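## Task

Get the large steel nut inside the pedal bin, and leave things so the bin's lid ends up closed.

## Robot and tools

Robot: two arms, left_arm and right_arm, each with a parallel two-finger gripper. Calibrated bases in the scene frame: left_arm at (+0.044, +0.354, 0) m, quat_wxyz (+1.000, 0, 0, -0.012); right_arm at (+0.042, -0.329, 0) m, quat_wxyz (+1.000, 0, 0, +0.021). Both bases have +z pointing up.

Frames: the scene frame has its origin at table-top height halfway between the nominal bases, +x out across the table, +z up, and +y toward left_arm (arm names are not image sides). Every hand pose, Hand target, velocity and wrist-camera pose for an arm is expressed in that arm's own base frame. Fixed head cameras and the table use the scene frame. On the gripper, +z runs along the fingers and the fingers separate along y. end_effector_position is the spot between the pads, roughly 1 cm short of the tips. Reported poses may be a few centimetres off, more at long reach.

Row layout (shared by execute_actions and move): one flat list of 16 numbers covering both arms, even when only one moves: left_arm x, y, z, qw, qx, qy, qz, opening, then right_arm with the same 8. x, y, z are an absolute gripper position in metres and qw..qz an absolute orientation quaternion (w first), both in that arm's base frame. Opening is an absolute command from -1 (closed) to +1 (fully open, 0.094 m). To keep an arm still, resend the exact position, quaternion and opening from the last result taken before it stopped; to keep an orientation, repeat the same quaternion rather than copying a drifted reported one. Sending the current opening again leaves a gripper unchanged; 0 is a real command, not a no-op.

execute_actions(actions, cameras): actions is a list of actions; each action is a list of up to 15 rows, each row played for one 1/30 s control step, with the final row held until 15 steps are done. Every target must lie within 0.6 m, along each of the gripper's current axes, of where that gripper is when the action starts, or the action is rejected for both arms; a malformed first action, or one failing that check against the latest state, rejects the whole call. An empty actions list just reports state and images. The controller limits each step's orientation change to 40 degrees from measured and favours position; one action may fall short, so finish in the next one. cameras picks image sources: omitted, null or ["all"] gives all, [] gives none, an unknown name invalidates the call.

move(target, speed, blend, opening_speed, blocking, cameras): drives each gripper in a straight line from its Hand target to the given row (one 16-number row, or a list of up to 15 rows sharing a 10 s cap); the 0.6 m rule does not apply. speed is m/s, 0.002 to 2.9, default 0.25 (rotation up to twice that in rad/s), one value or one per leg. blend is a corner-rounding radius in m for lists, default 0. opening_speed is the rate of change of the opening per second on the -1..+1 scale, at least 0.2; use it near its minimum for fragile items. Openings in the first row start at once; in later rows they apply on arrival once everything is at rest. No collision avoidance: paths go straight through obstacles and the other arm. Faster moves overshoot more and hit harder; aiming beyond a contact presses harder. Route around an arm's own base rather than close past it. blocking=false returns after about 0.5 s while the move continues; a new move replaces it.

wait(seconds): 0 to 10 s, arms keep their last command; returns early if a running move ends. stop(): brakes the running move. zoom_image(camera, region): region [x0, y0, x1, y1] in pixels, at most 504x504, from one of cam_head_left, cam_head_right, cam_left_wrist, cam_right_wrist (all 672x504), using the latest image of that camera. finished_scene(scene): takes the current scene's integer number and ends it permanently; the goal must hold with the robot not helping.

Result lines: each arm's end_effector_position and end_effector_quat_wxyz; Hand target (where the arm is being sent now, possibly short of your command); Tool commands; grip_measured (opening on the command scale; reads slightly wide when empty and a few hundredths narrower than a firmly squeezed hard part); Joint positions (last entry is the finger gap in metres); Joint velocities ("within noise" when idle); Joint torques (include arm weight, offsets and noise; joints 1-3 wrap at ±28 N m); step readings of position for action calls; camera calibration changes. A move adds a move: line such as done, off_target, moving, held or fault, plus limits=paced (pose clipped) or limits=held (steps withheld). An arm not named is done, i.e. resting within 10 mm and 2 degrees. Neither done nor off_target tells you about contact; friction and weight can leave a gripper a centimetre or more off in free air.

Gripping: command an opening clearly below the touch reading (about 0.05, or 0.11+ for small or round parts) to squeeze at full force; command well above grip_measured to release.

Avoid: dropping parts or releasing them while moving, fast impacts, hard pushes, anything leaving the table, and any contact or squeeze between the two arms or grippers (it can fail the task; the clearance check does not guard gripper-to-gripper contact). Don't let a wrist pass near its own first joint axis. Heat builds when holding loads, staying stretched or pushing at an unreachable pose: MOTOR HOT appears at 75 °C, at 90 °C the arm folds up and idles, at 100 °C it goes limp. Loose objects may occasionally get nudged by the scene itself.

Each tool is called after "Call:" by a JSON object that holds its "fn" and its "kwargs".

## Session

Call:
{"fn": "execute_actions", "kwargs": {"actions": []}}

Call:
{"fn": "zoom_image", "kwargs": {"camera": "cam_head_left", "region": [150, 60, 550, 260]}}

Scene clock: 0.00 s.
left_arm: end_effector_position=(+0.4145, +0.0118, +0.1435) grip_measured=+1.000 end_effector_quat_wxyz=(+0.633, -0.030, +0.773, -0.003) | right_arm: end_effector_position=(+0.4025, +0.0283, +0.1147) grip_measured=+1.000 end_effector_quat_wxyz=(+0.608, -0.038, +0.792, +0.047)
Joint positions: left_arm=[0.021 1.512 0.422 0.892 -0.013 -0.047 0.094] | right_arm=[0.025 1.552 0.372 0.919 -0.096 0.003 0.094]
Joint velocities: within noise
Joint torques (N m): no reading
Motor temperatures (°C): left_arm=[22 23 23 21 23 21 22] | right_arm=[21 22 23 21 19 22 23]
Heat: left arm: 23 °C; right arm: 23 °C.
Hand target: left_arm +0.4155, +0.0119, +0.1473; +0.637, -0.030, +0.771, -0.003 | right_arm +0.4049, +0.0285, +0.1226; +0.616, -0.039, +0.785, +0.047
Tool commands: left_gripper/opening=+1.0 right_gripper/opening=+1.0
camera_calibration:
cam_left_wrist: T_world_to_cam=[[0.0475217, -0.99587, 0.0773639, -0.02181], [-0.488628, -0.0907286, -0.867762, 0.364576], [0.871197, 0.00343539, -0.490922, -0.184696], [0, 0, 0, 1]] pos_world=[0.340085, 0.011992, 0.227381]
cam_right_wrist: T_world_to_cam=[[0.0828455, -0.996547, -0.00560154, -0.0100078], [-0.533133, -0.0395704, -0.845106, 0.350443], [0.841965, 0.0729996, -0.53457, -0.173487], [0, 0, 0, 1]] pos_world=[0.333732, 0.0165584, 0.203364]

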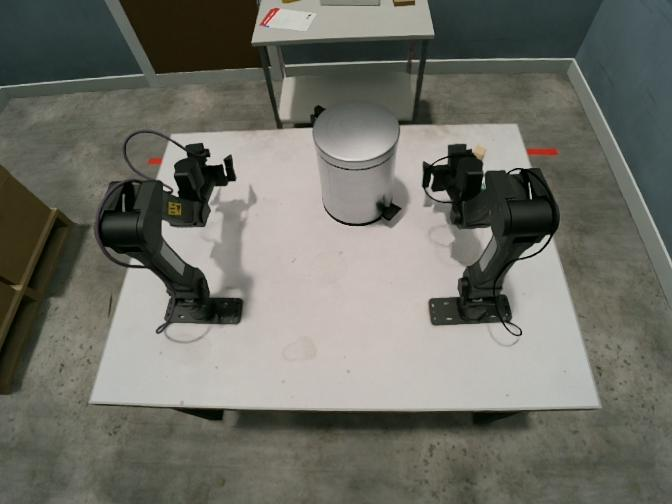

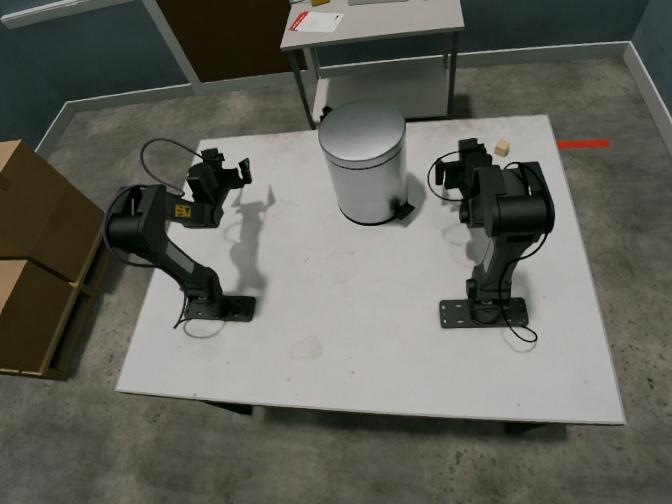

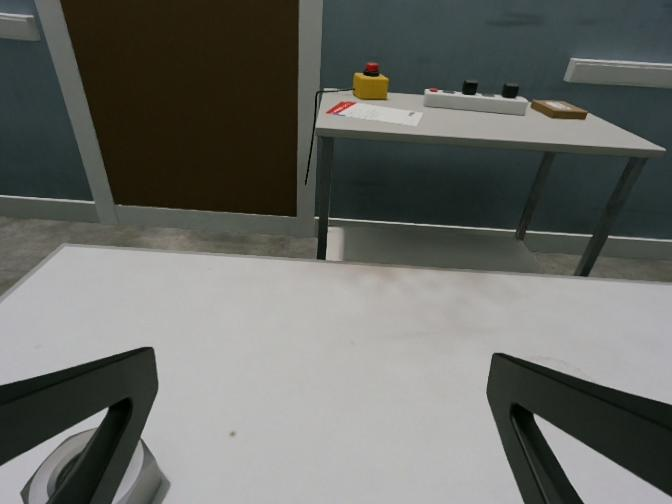

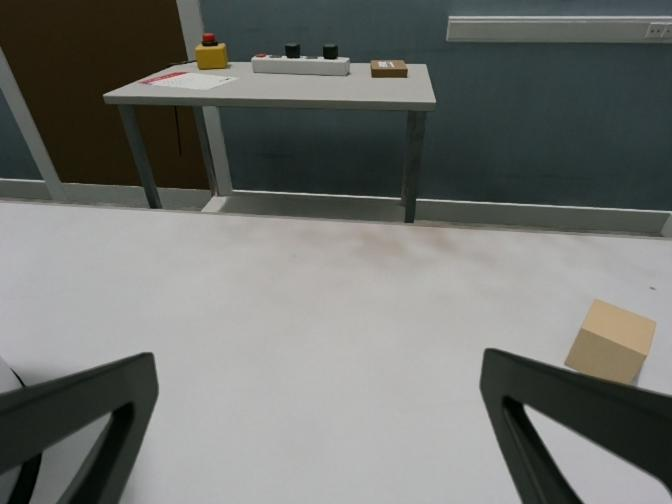

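Scaled by 1.260.

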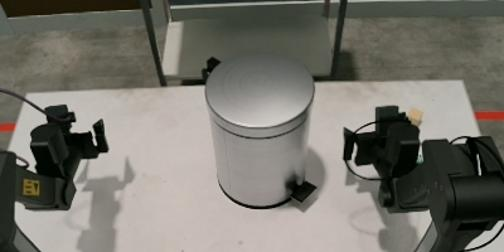

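Call:
{"fn": "move", "kwargs": {"target": [[0.36,0.08,0.22,0.25,0,0.968,0,1,0.26,0.06,0.2,0.25,0,0.968,0,-1],[0.42,0.115,0.2,0.1,0,0.995,0,1,0.28,0.17,0.16,0.1251,-0.2816,0.9506,0.0371,-1]], "blend": 0.04}}

Scene clock: 26.80 s.
left_arm: end_effector_position=(+0.4190, +0.1111, +0.2013) grip_measured=+1.000 end_effector_quat_wxyz=(+0.104, -0.002, +0.995, -0.001) | right_arm: end_effector_position=(+0.2737, +0.1561, +0.1544) grip_measured=-0.995 end_effector_quat_wxyz=(+0.111, -0.265, +0.958, +0.021)
Joint positions: left_arm=[0.281 2.09 2.243 -1.523 0.059 0.272 0.094] | right_arm=[0.524 1.524 1.34 -1.161 0.016 -0.017 0]
Joint torques (N m): left_arm=[0.54 -9.62 7.45 0.56 0.02 0.13] | right_arm=[1.05 -5.05 7.21 0.95 -0.31 -0.24]
Heat: left arm: 25 °C; right arm: 24 °C.
Hand target: left_arm +0.4199, +0.1150, +0.2001; +0.101, +0.000, +0.995, +0.000 | right_arm +0.2795, +0.1697, +0.1601; +0.125, -0.282, +0.951, +0.037
Off the commanded pose: left_arm 0.004 m, 1 deg | right_arm 0.016 m, 3 deg.
move: off_target (right_arm)
camera_calibration:
cam_left_wrist: T_world_to_cam=[[0.0362855, -0.999284, 0.0107051, 0.0909101], [-0.993705, -0.0349427, 0.106437, 0.435153], [-0.105987, -0.0144998, -0.994262, 0.352119], [0, 0, 0, 1]] pos_world=[0.466435, 0.111156, 0.302809]
cam_right_wrist: T_world_to_cam=[[0.513517, -0.855944, 0.0604996, -0.0217903], [-0.857363, -0.508931, 0.0769221, 0.34001], [-0.0350509, -0.0913709, -0.9952, 0.283615], [0, 0, 0, 1]] pos_world=[0.312643, 0.180304, 0.257418]

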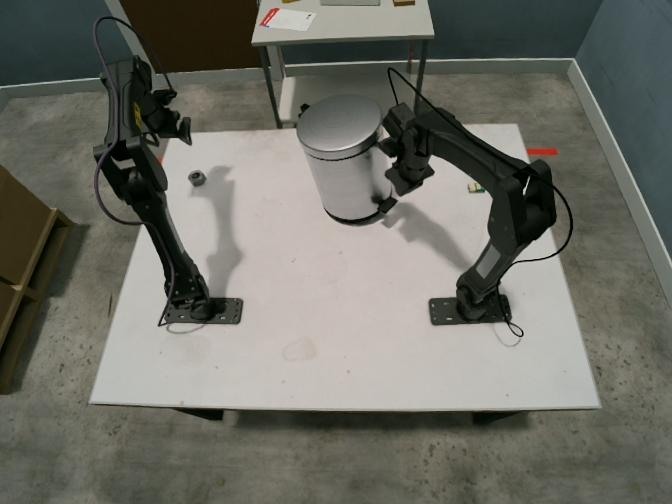

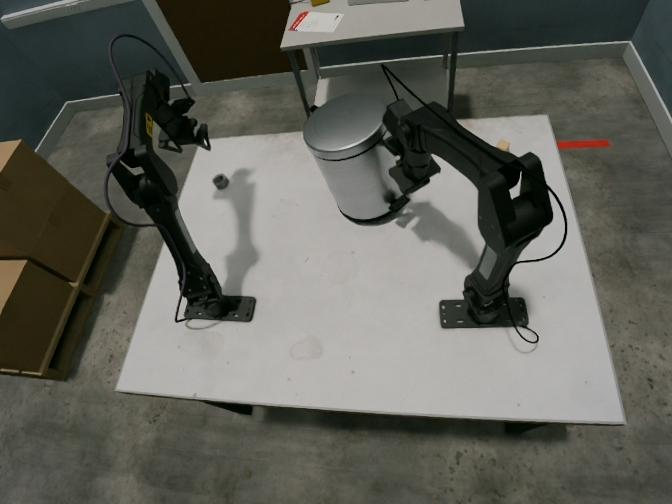

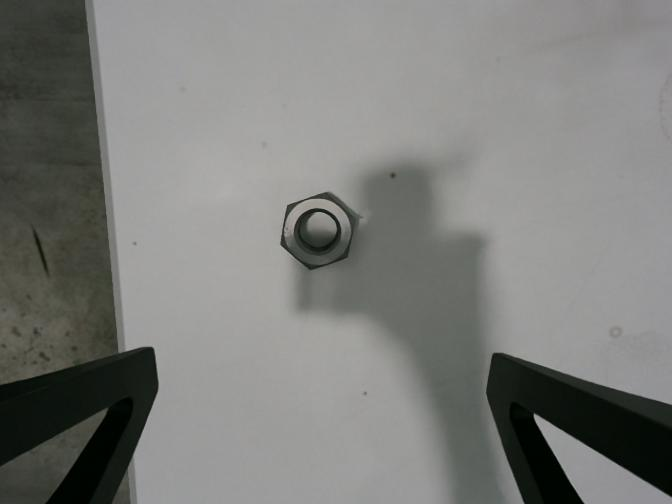

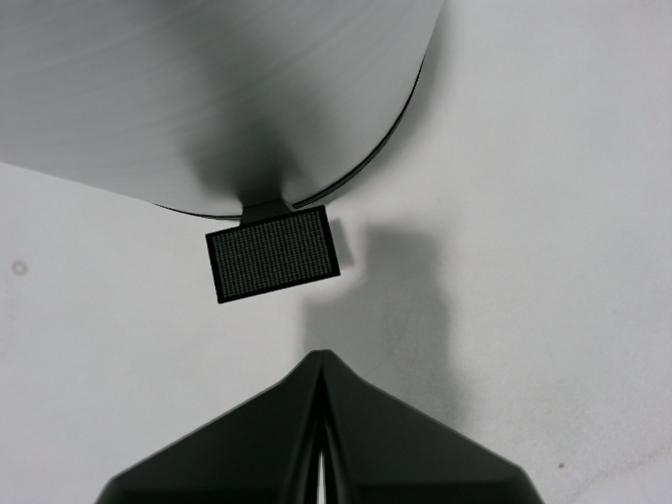

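Call:
{"fn": "move", "kwargs": {"target": [0.45,0.122,0.09,0,0.078,0.997,0,1,0.282,0.194,0.09,0.1251,-0.2816,0.9506,0.0371,-1], "cameras": ["cam_left_wrist","cam_right_wrist"]}}

Scene clock: 42.73 s.
left_arm: end_effector_position=(+0.4461, +0.1235, +0.0897) grip_measured=+1.000 end_effector_quat_wxyz=(-0.002, +0.069, +0.998, -0.002) | right_arm: end_effector_position=(+0.2752, +0.1816, +0.0966) grip_measured=-0.995 end_effector_quat_wxyz=(+0.113, -0.271, +0.956, +0.027)
Joint positions: left_arm=[0.269 2.405 2.333 -1.503 0.002 0.407 0.094] | right_arm=[0.589 1.588 1.171 -0.923 0.017 0.036 0]
Joint torques (N m): left_arm=[-0.57 -12.56 7.31 0.28 -0.02 0.14] | right_arm=[1.1 -4.9 4.56 1.31 -0.12 -0.1]
Heat: left arm: 25 °C; right arm: 24 °C.
Hand target: left_arm +0.4499, +0.1220, +0.0901; +0.001, +0.078, +0.997, +0.000 | right_arm +0.2813, +0.1935, +0.0905; +0.125, -0.282, +0.951, +0.037
Off the commanded pose: left_arm 0.004 m, 1 deg | right_arm 0.016 m, 2 deg.
move: off_target (right_arm)
camera_calibration:
cam_left_wrist: T_world_to_cam=[[-0.103853, -0.994578, 0.0053401, 0.165829], [-0.94414, 0.100271, 0.31392, 0.417092], [-0.312754, 0.0275597, -0.949434, 0.327165], [0, 0, 0, 1]] pos_world=[0.513337, 0.114091, 0.178802]
cam_right_wrist: T_world_to_cam=[[0.525525, -0.849328, 0.0496614, -0.000816833], [-0.850102, -0.521884, 0.070457, 0.359667], [-0.0339235, -0.0792442, -0.996278, 0.226052], [0, 0, 0, 1]] pos_world=[0.313851, 0.204924, 0.19991]
Images, in order (width x height): cam_left_wrist 672x504, cam_right_wrist 672x504.

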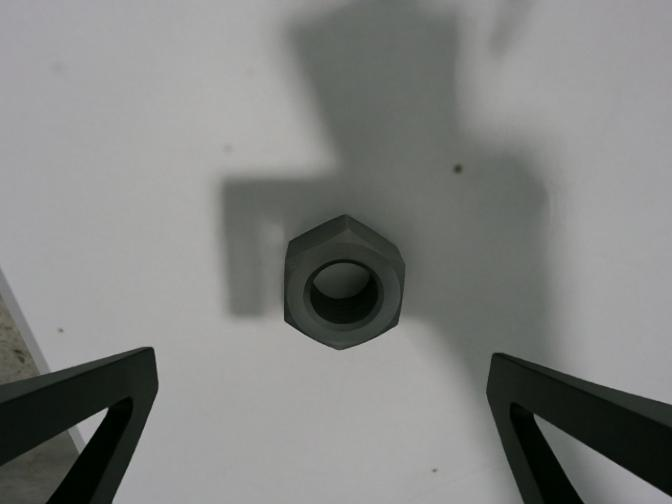

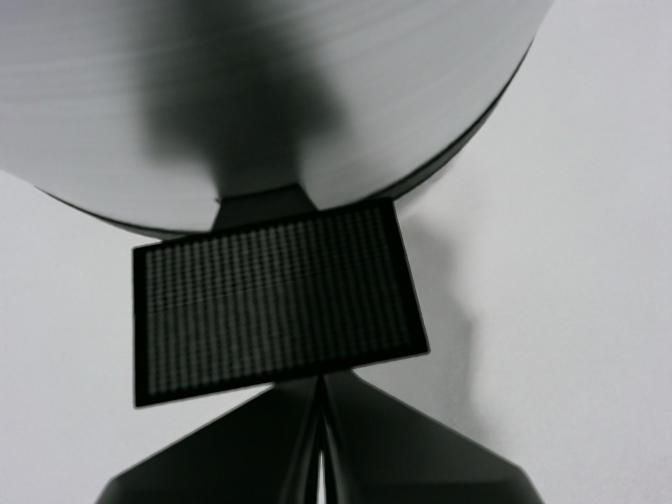

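Call:
{"fn": "move", "kwargs": {"target": [[0.447,0.117,0.021,0,0.078,0.997,0,1,0.28,0.207,0.085,0.1251,-0.2816,0.9506,0.0371,-1],[0.447,0.117,0.021,0,0.078,0.997,0,-0.4,0.28,0.207,0.085,0.1251,-0.2816,0.9506,0.0371,-1]], "speed": 0.15, "opening_speed": 0.6, "cameras": ["cam_left_wrist","cam_right_wrist"]}}

Scene clock: 56.10 s.
left_arm: end_effector_position=(+0.4458, +0.1220, +0.0204) grip_measured=-0.040 end_effector_quat_wxyz=(-0.009, +0.074, +0.997, +0.007) | right_arm: end_effector_position=(+0.2673, +0.1919, +0.0949) grip_measured=-0.995 end_effector_quat_wxyz=(+0.108, -0.277, +0.954, +0.030)
Joint positions: left_arm=[0.258 2.4 2.048 -1.23 -0.019 0.407 0.045] | right_arm=[0.63 1.593 1.171 -0.925 0.018 0.062 0]
Joint torques (N m): left_arm=[-0.38 -15.08 3.67 0.53 0.17 0.05] | right_arm=[1.09 -3.48 4.98 1.5 -0.02 0.04]
Heat: left arm: 26 °C; right arm: 24 °C.
Hand target: left_arm +0.4470, +0.1170, +0.0211; +0.000, +0.078, +0.997, +0.000 | right_arm +0.2786, +0.2062, +0.0859; +0.125, -0.282, +0.951, +0.037
Off the commanded pose: left_arm 0.005 m, 1 deg | right_arm 0.022 m, 2 deg.
move: off_target (right_arm)
camera_calibration:
cam_left_wrist: T_world_to_cam=[[-0.114726, -0.993323, -0.0121404, 0.169748], [-0.939117, 0.104465, 0.327334, 0.435709], [-0.32388, 0.0489549, -0.944831, 0.263597], [0, 0, 0, 1]] pos_world=[0.51403, 0.110194, 0.108493]
cam_right_wrist: T_world_to_cam=[[0.53768, -0.841963, 0.0447082, 0.00810393], [-0.842132, -0.533672, 0.0775133, 0.35792], [-0.0414038, -0.0793276, -0.995988, 0.226919], [0, 0, 0, 1]] pos_world=[0.306454, 0.215836, 0.197903]
Images, in order (width x height): cam_left_wrist 672x504, cam_right_wrist 672x504.

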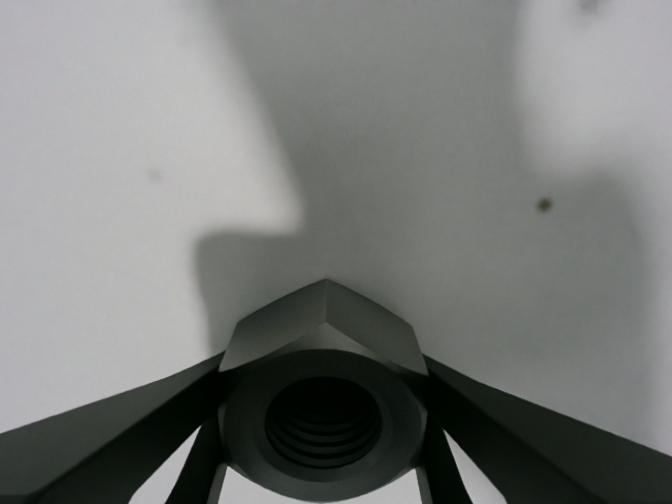

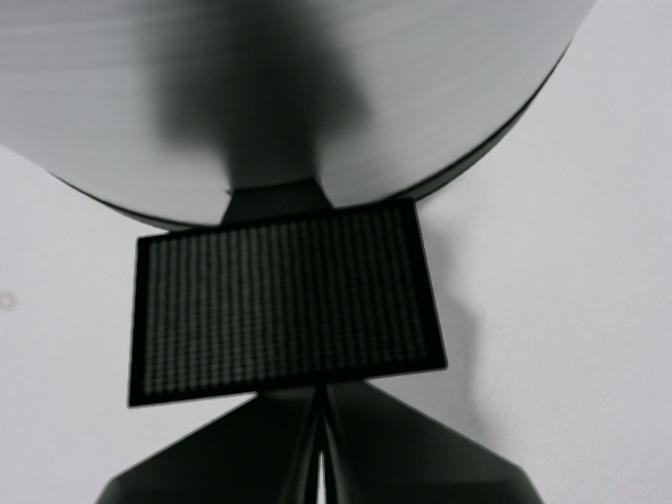

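Call:
{"fn": "move", "kwargs": {"target": [[0.44,0.115,0.15,0,0.078,0.997,0,-0.4,0.293,0.211,0.085,0.1251,-0.2816,0.9506,0.0371,-1],[0.3,-0.05,0.36,0.324,0.1,0.935,-0.1,-0.4,0.293,0.211,0.06,0.1251,-0.2816,0.9506,0.0371,-1],[0.26,-0.22,0.42,0.324,0.298,0.891,-0.108,-0.4,0.291,0.209,0.018,0.1251,-0.2816,0.9506,0.0371,-1]], "blend": [0.04,0.04,0]}}

Scene clock: 73.73 s.
left_arm: end_effector_position=(+0.2573, -0.2187, +0.4078) grip_measured=-0.040 end_effector_quat_wxyz=(+0.342, +0.303, +0.882, -0.117) | right_arm: end_effector_position=(+0.2907, +0.2139, +0.0592) grip_measured=-0.995 end_effector_quat_wxyz=(+0.161, -0.289, +0.942, +0.059)
Joint positions: left_arm=[-0.733 1.607 2.344 -1.57 -0.048 -0.053 0.045] | right_arm=[0.628 1.65 1.05 -0.626 -0.007 0.033 0]
Joint torques (N m): left_arm=[-0.35 -5.03 6.56 1.67 -0.12 -0.1] | right_arm=[-0.02 0.18 3.12 1.29 0.2 0.18]
Heat: left arm: 27 °C; right arm: 24 °C.
Hand target: left_arm +0.2598, -0.2199, +0.4193; +0.362, +0.294, +0.876, -0.124 | right_arm +0.2873, +0.2065, +0.0213; +0.125, -0.282, +0.950, +0.037
Off the commanded pose: left_arm 0.013 m, 3 deg | right_arm 0.041 m, 5 deg.
joint read past its limit (left arm) — joint 4 (wrist pitch), lower limit.
joint sent to its limit (left arm) — joint 4 (wrist pitch), lower limit. The joint targets are off in orientation, not in position.
move: off_target (left_arm, right_arm)
camera_calibration:
cam_left_wrist: T_world_to_cam=[[-0.594628, -0.803622, 0.0246829, -0.0356821], [-0.738931, 0.534146, -0.410693, 0.510875], [0.316858, -0.262449, -0.911439, 0.338613], [0, 0, 0, 1]] pos_world=[0.248992, -0.212688, 0.519319]
cam_right_wrist: T_world_to_cam=[[0.562611, -0.826396, 0.0232258, 0.00629878], [-0.825365, -0.563075, -0.0414645, 0.400542], [0.047344, 0.00415861, -0.99887, 0.150545], [0, 0, 0, 1]] pos_world=[0.319922, 0.230114, 0.166837]

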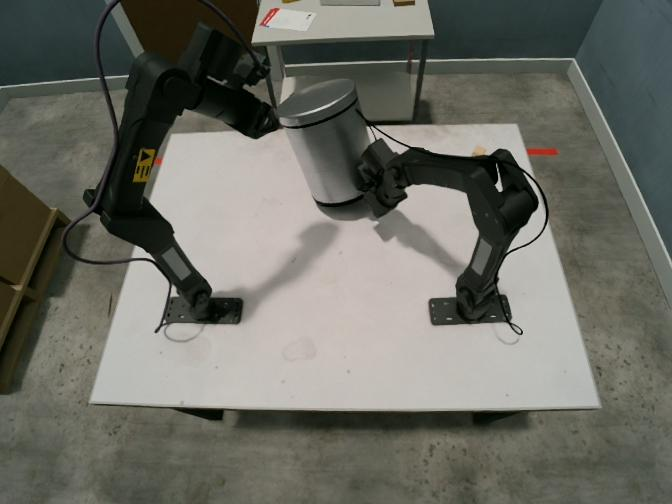

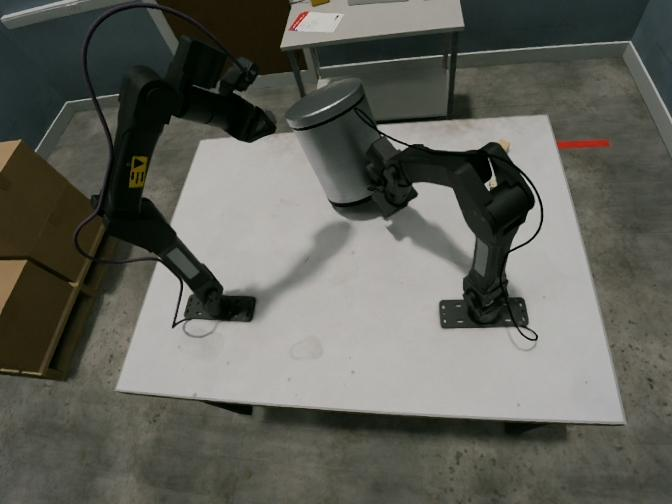

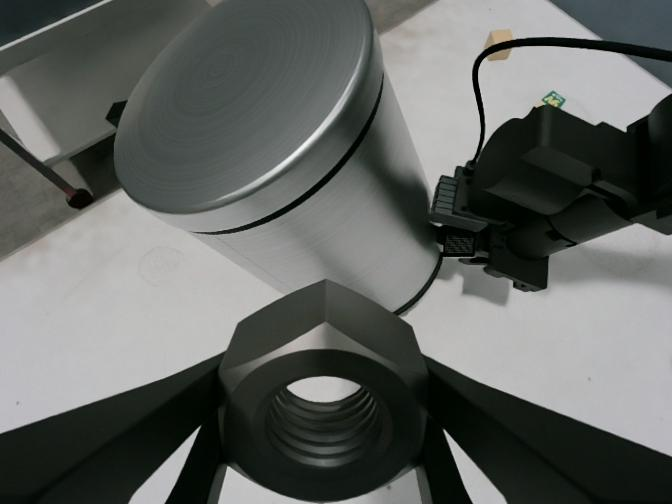

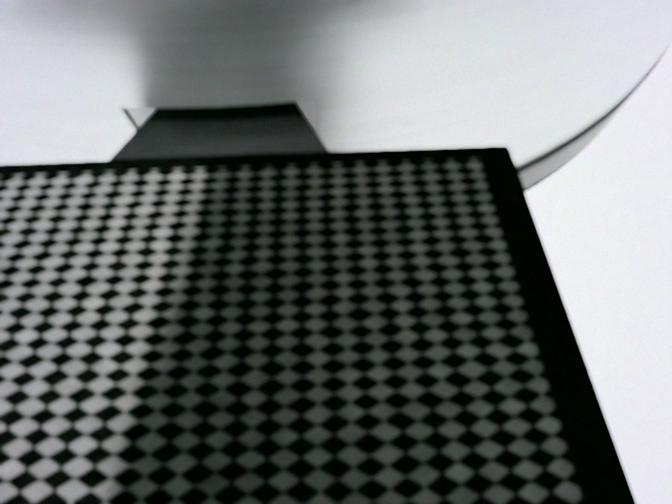

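Call:
{"fn": "move", "kwargs": {"target": [[0.26,-0.2,0.42,0.324,0.298,0.891,-0.108,-0.4,0.28,0.205,0.06,0.125,-0.282,0.95,0.037,-1],[0.26,-0.2,0.42,0.324,0.298,0.891,-0.108,-0.4,0.215,0.16,0.06,0.125,-0.282,0.95,0.037,-1]], "speed": 0.04}}

Scene clock: 90.50 s.
left_arm: end_effector_position=(+0.2633, -0.2045, +0.4090) grip_measured=-0.040 end_effector_quat_wxyz=(+0.343, +0.293, +0.885, -0.116) | right_arm: end_effector_position=(+0.2153, +0.1604, +0.0558) grip_measured=-0.995 end_effector_quat_wxyz=(+0.115, -0.283, +0.952, +0.038)
Joint positions: left_arm=[-0.674 1.591 2.333 -1.571 -0.02 -0.027 0.045] | right_arm=[0.643 1.381 0.815 -0.763 0.009 0.064 0]
Joint torques (N m): left_arm=[0.61 -7.77 3.69 1.68 0.05 0.14] | right_arm=[0.46 -6.42 4.4 0.77 0.11 0.08]
Heat: left arm: 26 °C; right arm: 24 °C.
Hand target: left_arm +0.2602, -0.2002, +0.4193; +0.362, +0.293, +0.877, -0.121 | right_arm +0.2150, +0.1600, +0.0599; +0.125, -0.282, +0.951, +0.037
Off the commanded pose: left_arm 0.012 m, 3 deg | right_arm 0.004 m, 1 deg.
joint read past its limit (left arm) — joint 4 (wrist pitch), lower limit.
joint sent to its limit (left arm) — joint 4 (wrist pitch), lower limit. The joint targets are off in orientation, not in position.
move: off_target (left_arm)
camera_calibration:
cam_left_wrist: T_world_to_cam=[[-0.57803, -0.815546, 0.0276936, -0.0287572], [-0.749668, 0.517322, -0.412767, 0.508393], [0.322304, -0.259353, -0.910416, 0.340368], [0, 0, 0, 1]] pos_world=[0.254802, -0.19818, 0.520521]
cam_right_wrist: T_world_to_cam=[[0.548749, -0.83528, 0.0343848, 0.00835394], [-0.835368, -0.546295, 0.0610149, 0.301782], [-0.0321803, -0.0622058, -0.997544, 0.178739], [0, 0, 0, 1]] pos_world=[0.253266, 0.182958, 0.1596]

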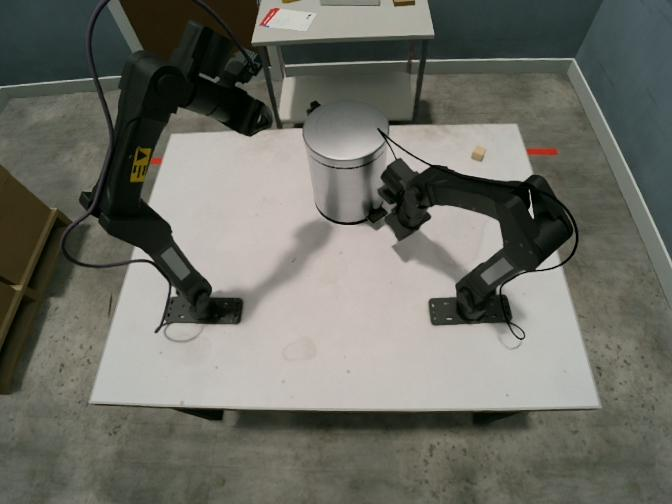

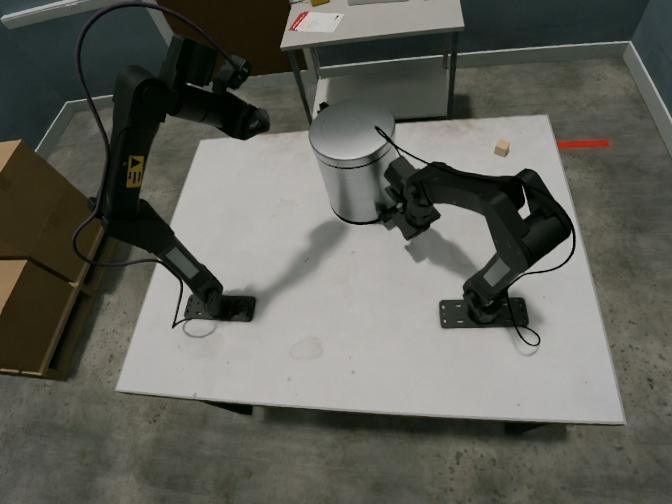

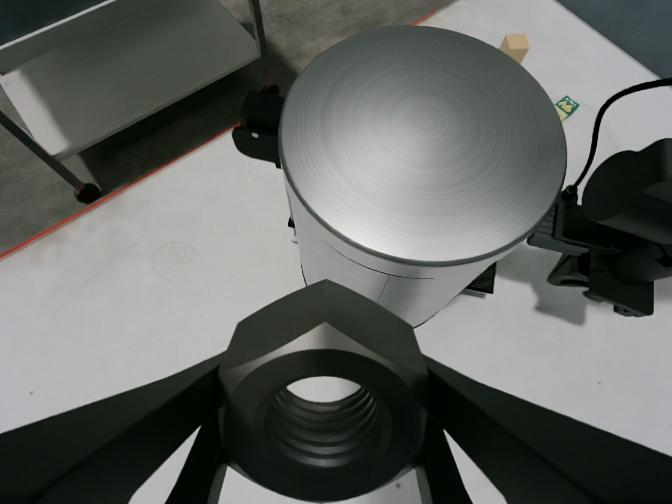

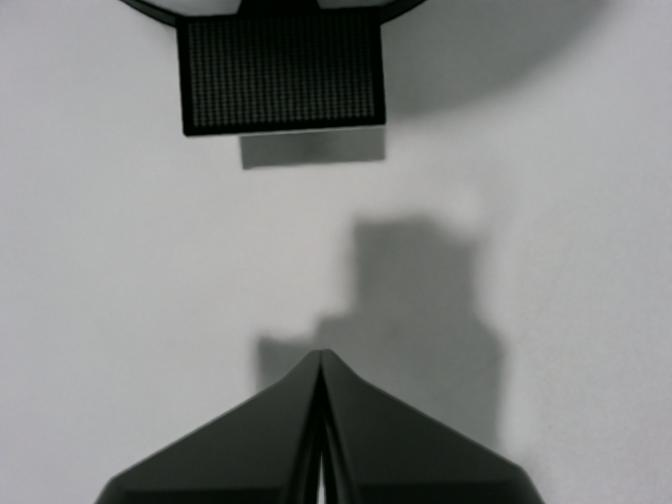

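Call:
{"fn": "move", "kwargs": {"target": [[0.26,-0.2,0.42,0.324,0.298,0.891,-0.108,-0.4,0.215,0.16,0.15,0.125,-0.282,0.95,0.037,-1],[0.26,-0.2,0.42,0.324,0.298,0.891,-0.108,-0.4,0.29,0.228,0.15,0.125,-0.31,0.94,0.037,-1]], "speed": 0.12, "cameras": ["cam_right_wrist","cam_head_right"]}}

Scene clock: 119.73 s.
left_arm: end_effector_position=(+0.2633, -0.2045, +0.4090) grip_measured=-0.040 end_effector_quat_wxyz=(+0.343, +0.293, +0.885, -0.116) | right_arm: end_effector_position=(+0.2803, +0.2198, +0.1463) grip_measured=-0.995 end_effector_quat_wxyz=(+0.109, -0.308, +0.945, +0.035)
Joint positions: left_arm=[-0.674 1.591 2.333 -1.571 -0.02 -0.027 0.045] | right_arm=[0.667 1.676 1.464 -1.13 0.01 0.036 0]
Joint torques (N m): left_arm=[0.57 -7.82 3.66 1.69 0.05 0.13] | right_arm=[0.43 -6.26 7.3 0.96 0.08 -0.06]
Heat: left arm: 25 °C; right arm: 24 °C.
Hand target: left_arm +0.2602, -0.2002, +0.4193; +0.362, +0.293, +0.877, -0.121 | right_arm +0.2897, +0.2278, +0.1503; +0.125, -0.310, +0.942, +0.037
Off the commanded pose: left_arm 0.012 m, 3 deg | right_arm 0.013 m, 2 deg.
joint read past its limit (left arm) — joint 4 (wrist pitch), lower limit.
joint sent to its limit (left arm) — joint 4 (wrist pitch), lower limit. The joint targets are off in orientation, not in position.
move: off_target (left_arm, right_arm)
camera_calibration:
cam_right_wrist: T_world_to_cam=[[0.591139, -0.805462, 0.0422624, -0.000445166], [-0.805839, -0.587563, 0.0734346, 0.382046], [-0.0343169, -0.0774668, -0.996404, 0.27854], [0, 0, 0, 1]] pos_world=[0.31769, 0.245695, 0.249502]
Images, in order (width x height): cam_head_right 672x504, cam_right_wrist 672x504.

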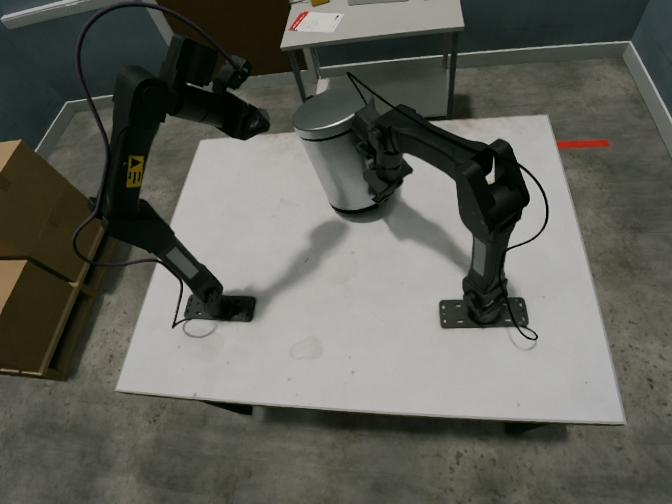

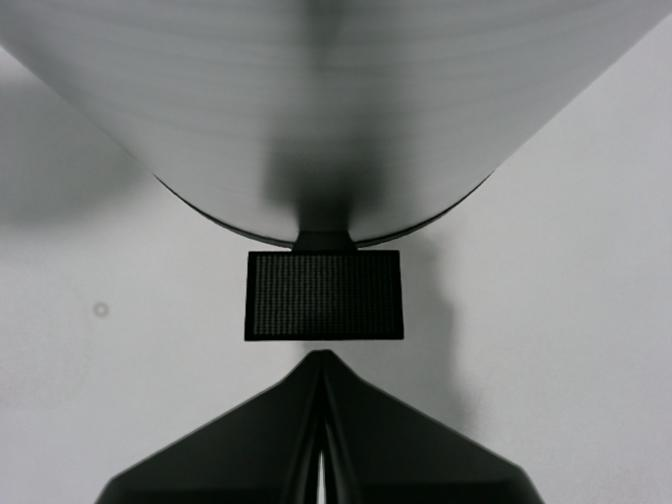

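Call:
{"fn": "move", "kwargs": {"target": [[0.26,-0.2,0.42,0.324,0.298,0.891,-0.108,-0.4,0.205,0.16,0.15,0.125,-0.31,0.94,0.037,-1],[0.26,-0.2,0.42,0.324,0.298,0.891,-0.108,-0.4,0.23,0.18,0.15,0.2843,-0.3105,0.9017,0.0979,-1]], "speed": [0.05,0.2], "cameras": ["cam_right_wrist","cam_head_right"]}}

Scene clock: 132.00 s.
left_arm: end_effector_position=(+0.2633, -0.2045, +0.4090) grip_measured=-0.040 end_effector_quat_wxyz=(+0.343, +0.293, +0.885, -0.116) | right_arm: end_effector_position=(+0.2287, +0.1789, +0.1454) grip_measured=-0.995 end_effector_quat_wxyz=(+0.272, -0.311, +0.906, +0.091)
Joint positions: left_arm=[-0.674 1.591 2.333 -1.571 -0.02 -0.027 0.045] | right_arm=[0.664 1.107 0.86 -0.743 0.006 0.002 0]
Joint torques (N m): left_arm=[0.57 -7.83 3.69 1.69 0.05 0.13] | right_arm=[-0.31 -4.4 5.03 1.37 -0.09 -0.07]
Heat: left arm: 25 °C; right arm: 25 °C.
Hand target: left_arm +0.2601, -0.2002, +0.4193; +0.362, +0.293, +0.877, -0.121 | right_arm +0.2300, +0.1800, +0.1500; +0.284, -0.311, +0.902, +0.098
Off the commanded pose: left_arm 0.012 m, 3 deg | right_arm 0.005 m, 2 deg.
joint read past its limit (left arm) — joint 4 (wrist pitch), lower limit.
joint sent to its limit (left arm) — joint 4 (wrist pitch), lower limit. The joint targets are off in orientation, not in position.
move: off_target (left_arm)
camera_calibration:
cam_right_wrist: T_world_to_cam=[[0.603167, -0.796411, 0.0438038, -0.00741924], [-0.759228, -0.590104, -0.274498, 0.356923], [0.244462, 0.132311, -0.960589, 0.166134], [0, 0, 0, 1]] pos_world=[0.234847, 0.182731, 0.257886]
Images, in order (width x height): cam_head_right 672x504, cam_right_wrist 672x504.

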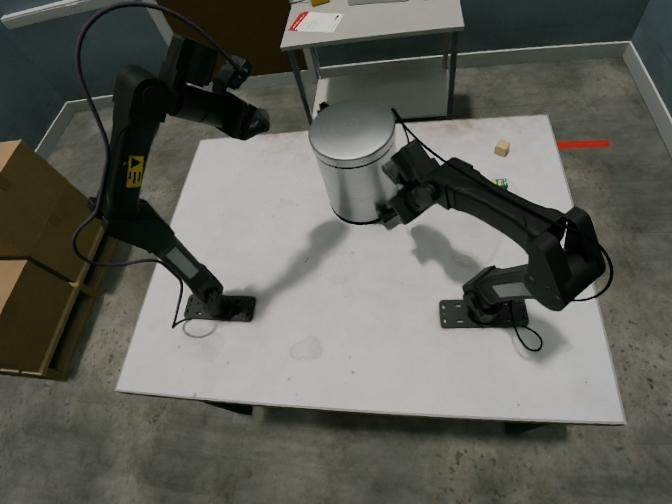

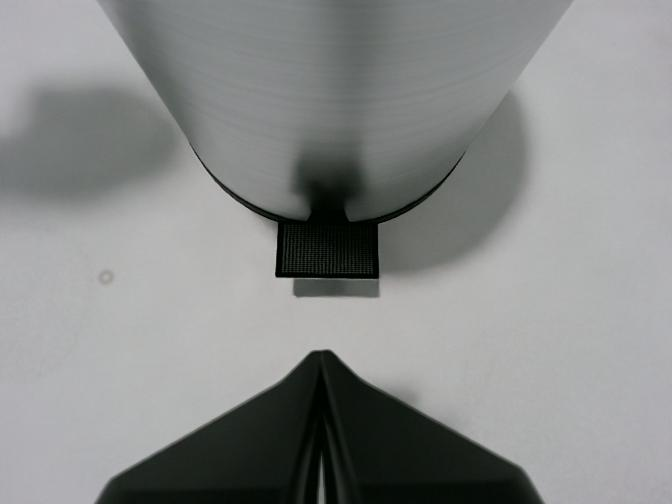

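Call:
{"fn": "move", "kwargs": {"target": [[0.26,-0.2,0.42,0.324,0.298,0.891,-0.108,-0.4,0.289,0.216,0.12,0.2843,-0.3105,0.9017,0.0979,-1],[0.26,-0.2,0.42,0.324,0.298,0.891,-0.108,-0.4,0.289,0.216,0.075,0.2843,-0.3105,0.9017,0.0979,-1]], "speed": 0.1, "cameras": ["cam_right_wrist","cam_head_right"]}}

Scene clock: 140.80 s.
left_arm: end_effector_position=(+0.2633, -0.2045, +0.4090) grip_measured=-0.040 end_effector_quat_wxyz=(+0.343, +0.293, +0.885, -0.116) | right_arm: end_effector_position=(+0.2772, +0.2075, +0.0776) grip_measured=-0.995 end_effector_quat_wxyz=(+0.265, -0.311, +0.908, +0.089)
Joint positions: left_arm=[-0.674 1.591 2.333 -1.571 -0.02 -0.027 0.045] | right_arm=[0.634 1.411 0.798 -0.391 -0.01 -0.022 0]
Joint torques (N m): left_arm=[0.55 -7.79 3.63 1.68 0.04 0.13] | right_arm=[-0.36 -2.81 4.89 1.99 -0.11 -0.06]
Motor temperatures (°C): left_arm=[22 25 24 26 23 22 24] | right_arm=[21 23 25 24 19 22 23]
Heat: left arm: 26 °C; right arm: 25 °C.
Hand target: left_arm +0.2601, -0.2002, +0.4193; +0.362, +0.293, +0.877, -0.121 | right_arm +0.2881, +0.2151, +0.0757; +0.284, -0.311, +0.902, +0.097
Off the commanded pose: left_arm 0.012 m, 3 deg | right_arm 0.015 m, 3 deg.
joint read past its limit (left arm) — joint 4 (wrist pitch), lower limit.
joint sent to its limit (left arm) — joint 4 (wrist pitch), lower limit. The joint targets are off in orientation, not in position.
move: off_target (left_arm, right_arm)
camera_calibration:
cam_right_wrist: T_world_to_cam=[[0.602901, -0.796665, 0.0428338, -0.0106788], [-0.762976, -0.591434, -0.26091, 0.392286], [0.233192, 0.124622, -0.964412, 0.0904882], [0, 0, 0, 1]] pos_world=[0.284642, 0.212227, 0.190077]
Images, in order (width x height): cam_head_right 672x504, cam_right_wrist 672x504.

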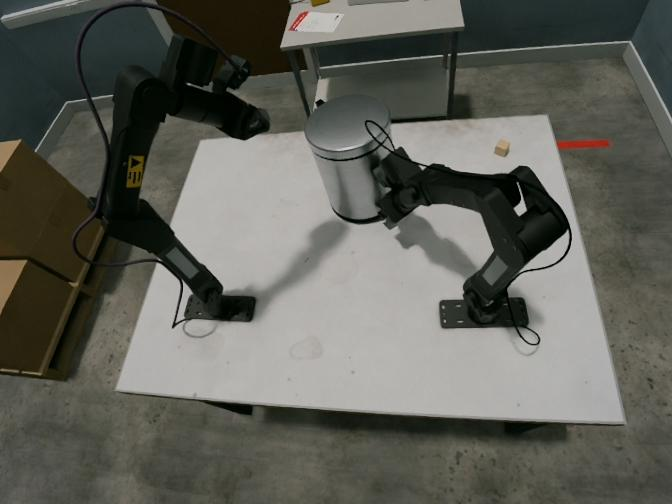

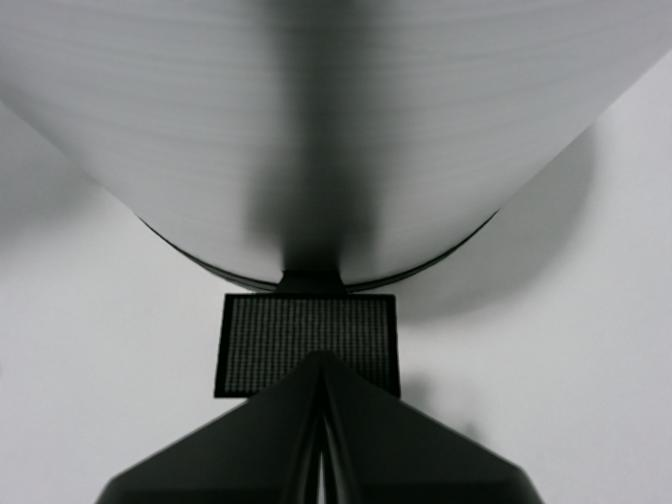

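Call:
{"fn": "move", "kwargs": {"target": [[0.26,-0.2,0.42,0.324,0.298,0.891,-0.108,-0.4,0.28,0.209,0.08,0.3996,-0.2951,0.8569,0.1376,-1],[0.26,-0.2,0.42,0.324,0.298,0.891,-0.108,-0.4,0.282,0.21,0.018,0.3996,-0.2951,0.8569,0.1376,-1]], "speed": [0.15,0.06]}}

Scene clock: 150.70 s.
left_arm: end_effector_position=(+0.2633, -0.2045, +0.4090) grip_measured=-0.040 end_effector_quat_wxyz=(+0.343, +0.293, +0.885, -0.116) | right_arm: end_effector_position=(+0.2926, +0.2190, +0.0466) grip_measured=-0.995 end_effector_quat_wxyz=(+0.442, -0.289, +0.836, +0.150)
Joint positions: left_arm=[-0.674 1.591 2.333 -1.571 -0.02 -0.027 0.045] | right_arm=[0.626 1.497 0.372 0.526 -0.027 -0.024 0]
Joint torques (N m): left_arm=[0.59 -7.79 3.69 1.69 0.05 0.13] | right_arm=[-0.35 -2.13 3.11 1.17 -0.09 -0.04]
Heat: left arm: 26 °C; right arm: 25 °C.
Hand target: left_arm +0.2601, -0.2002, +0.4193; +0.362, +0.293, +0.877, -0.121 | right_arm +0.2806, +0.2091, +0.0196; +0.400, -0.295, +0.857, +0.138
Off the commanded pose: left_arm 0.012 m, 3 deg | right_arm 0.032 m, 6 deg.
joint read past its limit (left arm) — joint 4 (wrist pitch), lower limit.
joint sent to its limit (left arm) — joint 4 (wrist pitch), lower limit. The joint targets are off in orientation, not in position.
move: off_target (left_arm, right_arm)
camera_calibration:
cam_left_wrist: T_world_to_cam=[[-0.578181, -0.815431, 0.0279138, -0.0288108], [-0.749635, 0.5174, -0.412728, 0.50838], [0.322108, -0.259556, -0.910427, 0.340383], [0, 0, 0, 1]] pos_world=[0.254802, -0.19818, 0.520521]
cam_right_wrist: T_world_to_cam=[[0.594585, -0.803188, 0.0368411, -0.00537028], [-0.616459, -0.484811, -0.620432, 0.353231], [0.516185, 0.346188, -0.783394, -0.0842563], [0, 0, 0, 1]] pos_world=[0.264438, 0.196106, 0.153348]

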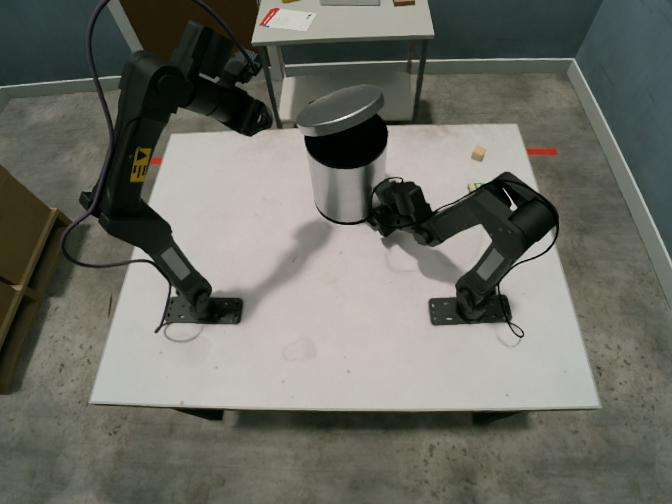

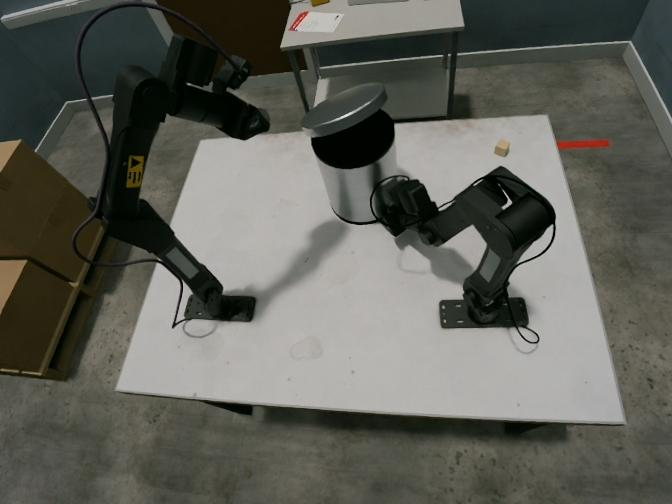

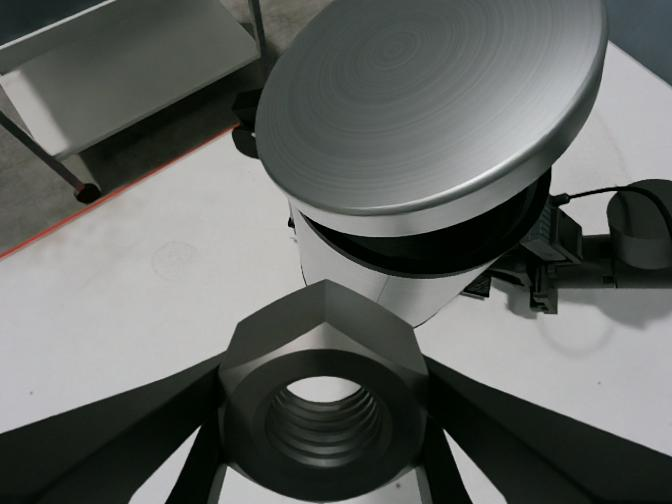

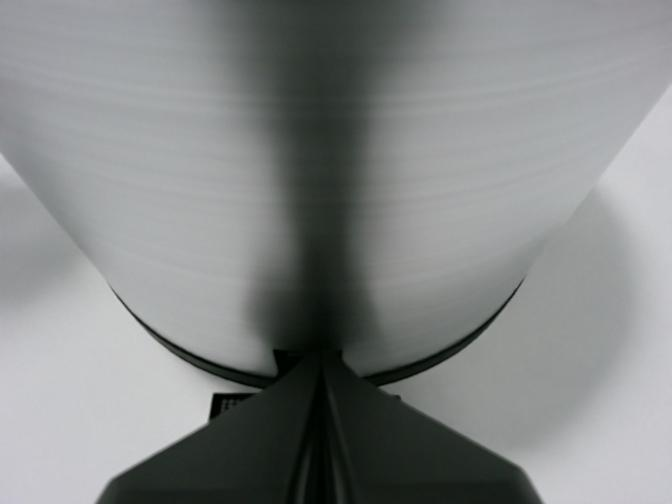

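Call:
{"fn": "move", "kwargs": {"target": [0.26,-0.2,0.42,0.324,0.298,0.891,-0.108,-0.4,0.268,0.2,-0.012,0.3996,-0.2951,0.8569,0.1376,-1], "speed": 0.06}}

Scene clock: 155.10 s.
left_arm: end_effector_position=(+0.2633, -0.2045, +0.4090) grip_measured=-0.040 end_effector_quat_wxyz=(+0.343, +0.293, +0.885, -0.116) | right_arm: end_effector_position=(+0.2904, +0.2175, +0.0440) grip_measured=-0.995 end_effector_quat_wxyz=(+0.488, -0.281, +0.810, +0.164)
Joint positions: left_arm=[-0.674 1.591 2.333 -1.571 -0.02 -0.027 0.045] | right_arm=[0.626 1.583 0.269 0.824 -0.027 -0.024 0]
Joint torques (N m): left_arm=[0.54 -7.83 3.69 1.68 0.05 0.14] | right_arm=[-0.34 -1.95 1.32 0.46 -0.08 -0.02]
Heat: left arm: 26 °C; right arm: 25 °C.
Hand target: left_arm +0.2601, -0.2002, +0.4193; +0.362, +0.293, +0.877, -0.121 | right_arm +0.2635, +0.1971, -0.0061; +0.402, -0.294, +0.856, +0.139
Off the commanded pose: left_arm 0.012 m, 3 deg | right_arm 0.063 m, 12 deg.
joint read past its limit (left arm) — joint 4 (wrist pitch), lower limit.
joint sent to its limit (left arm) — joint 4 (wrist pitch), lower limit. The joint targets are off in orientation, not in position.
move: off_target (left_arm, right_arm)
camera_calibration:
cam_left_wrist: T_world_to_cam=[[-0.578181, -0.815431, 0.0279138, -0.0288108], [-0.749635, 0.5174, -0.412728, 0.50838], [0.322108, -0.259556, -0.910427, 0.340383], [0, 0, 0, 1]] pos_world=[0.254802, -0.19818, 0.520521]
cam_right_wrist: T_world_to_cam=[[0.591281, -0.80558, 0.0377808, -0.00378963], [-0.557721, -0.442298, -0.702368, 0.326851], [0.582524, 0.394226, -0.710811, -0.117446], [0, 0, 0, 1]] pos_world=[0.252947, 0.187813, 0.146231]

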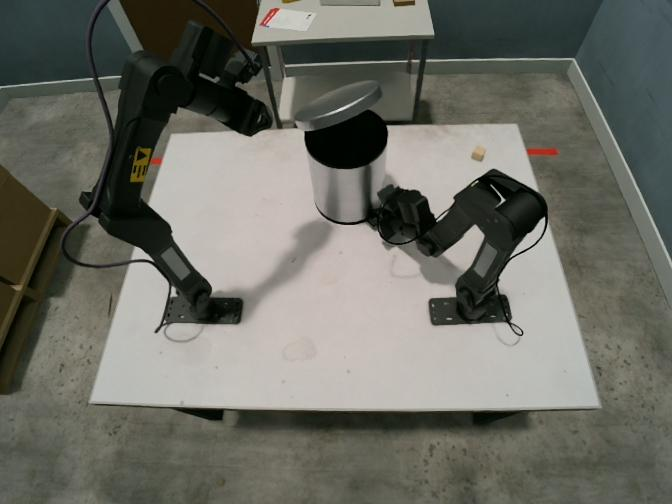

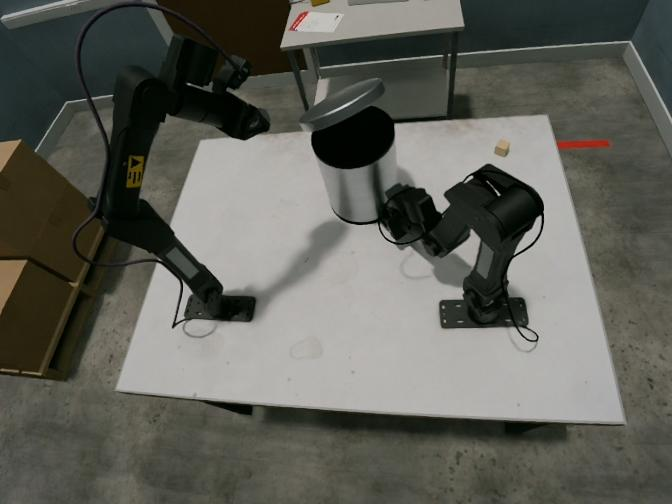

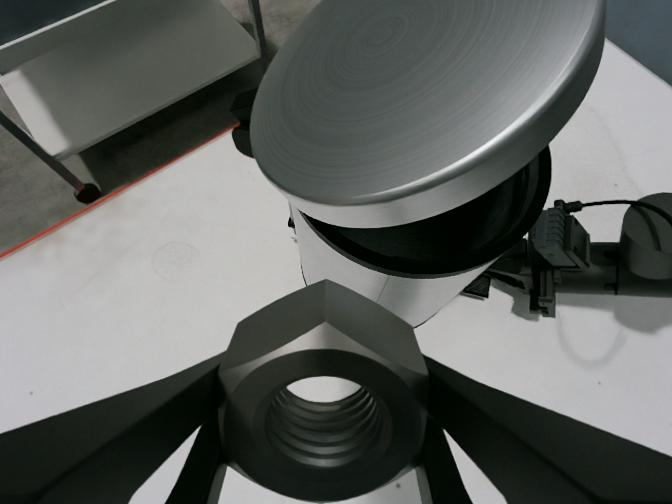

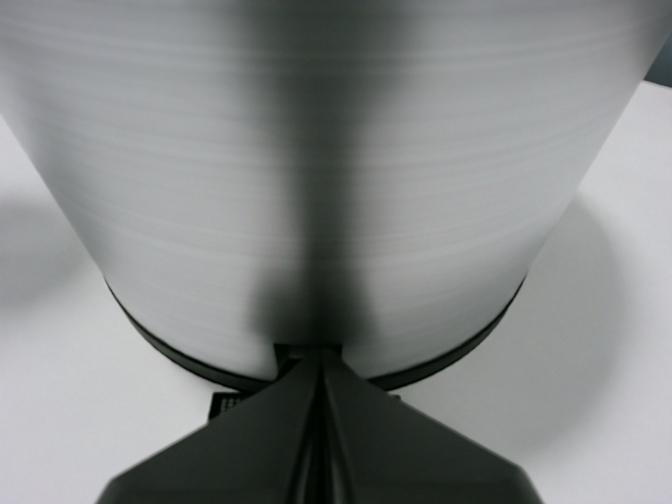

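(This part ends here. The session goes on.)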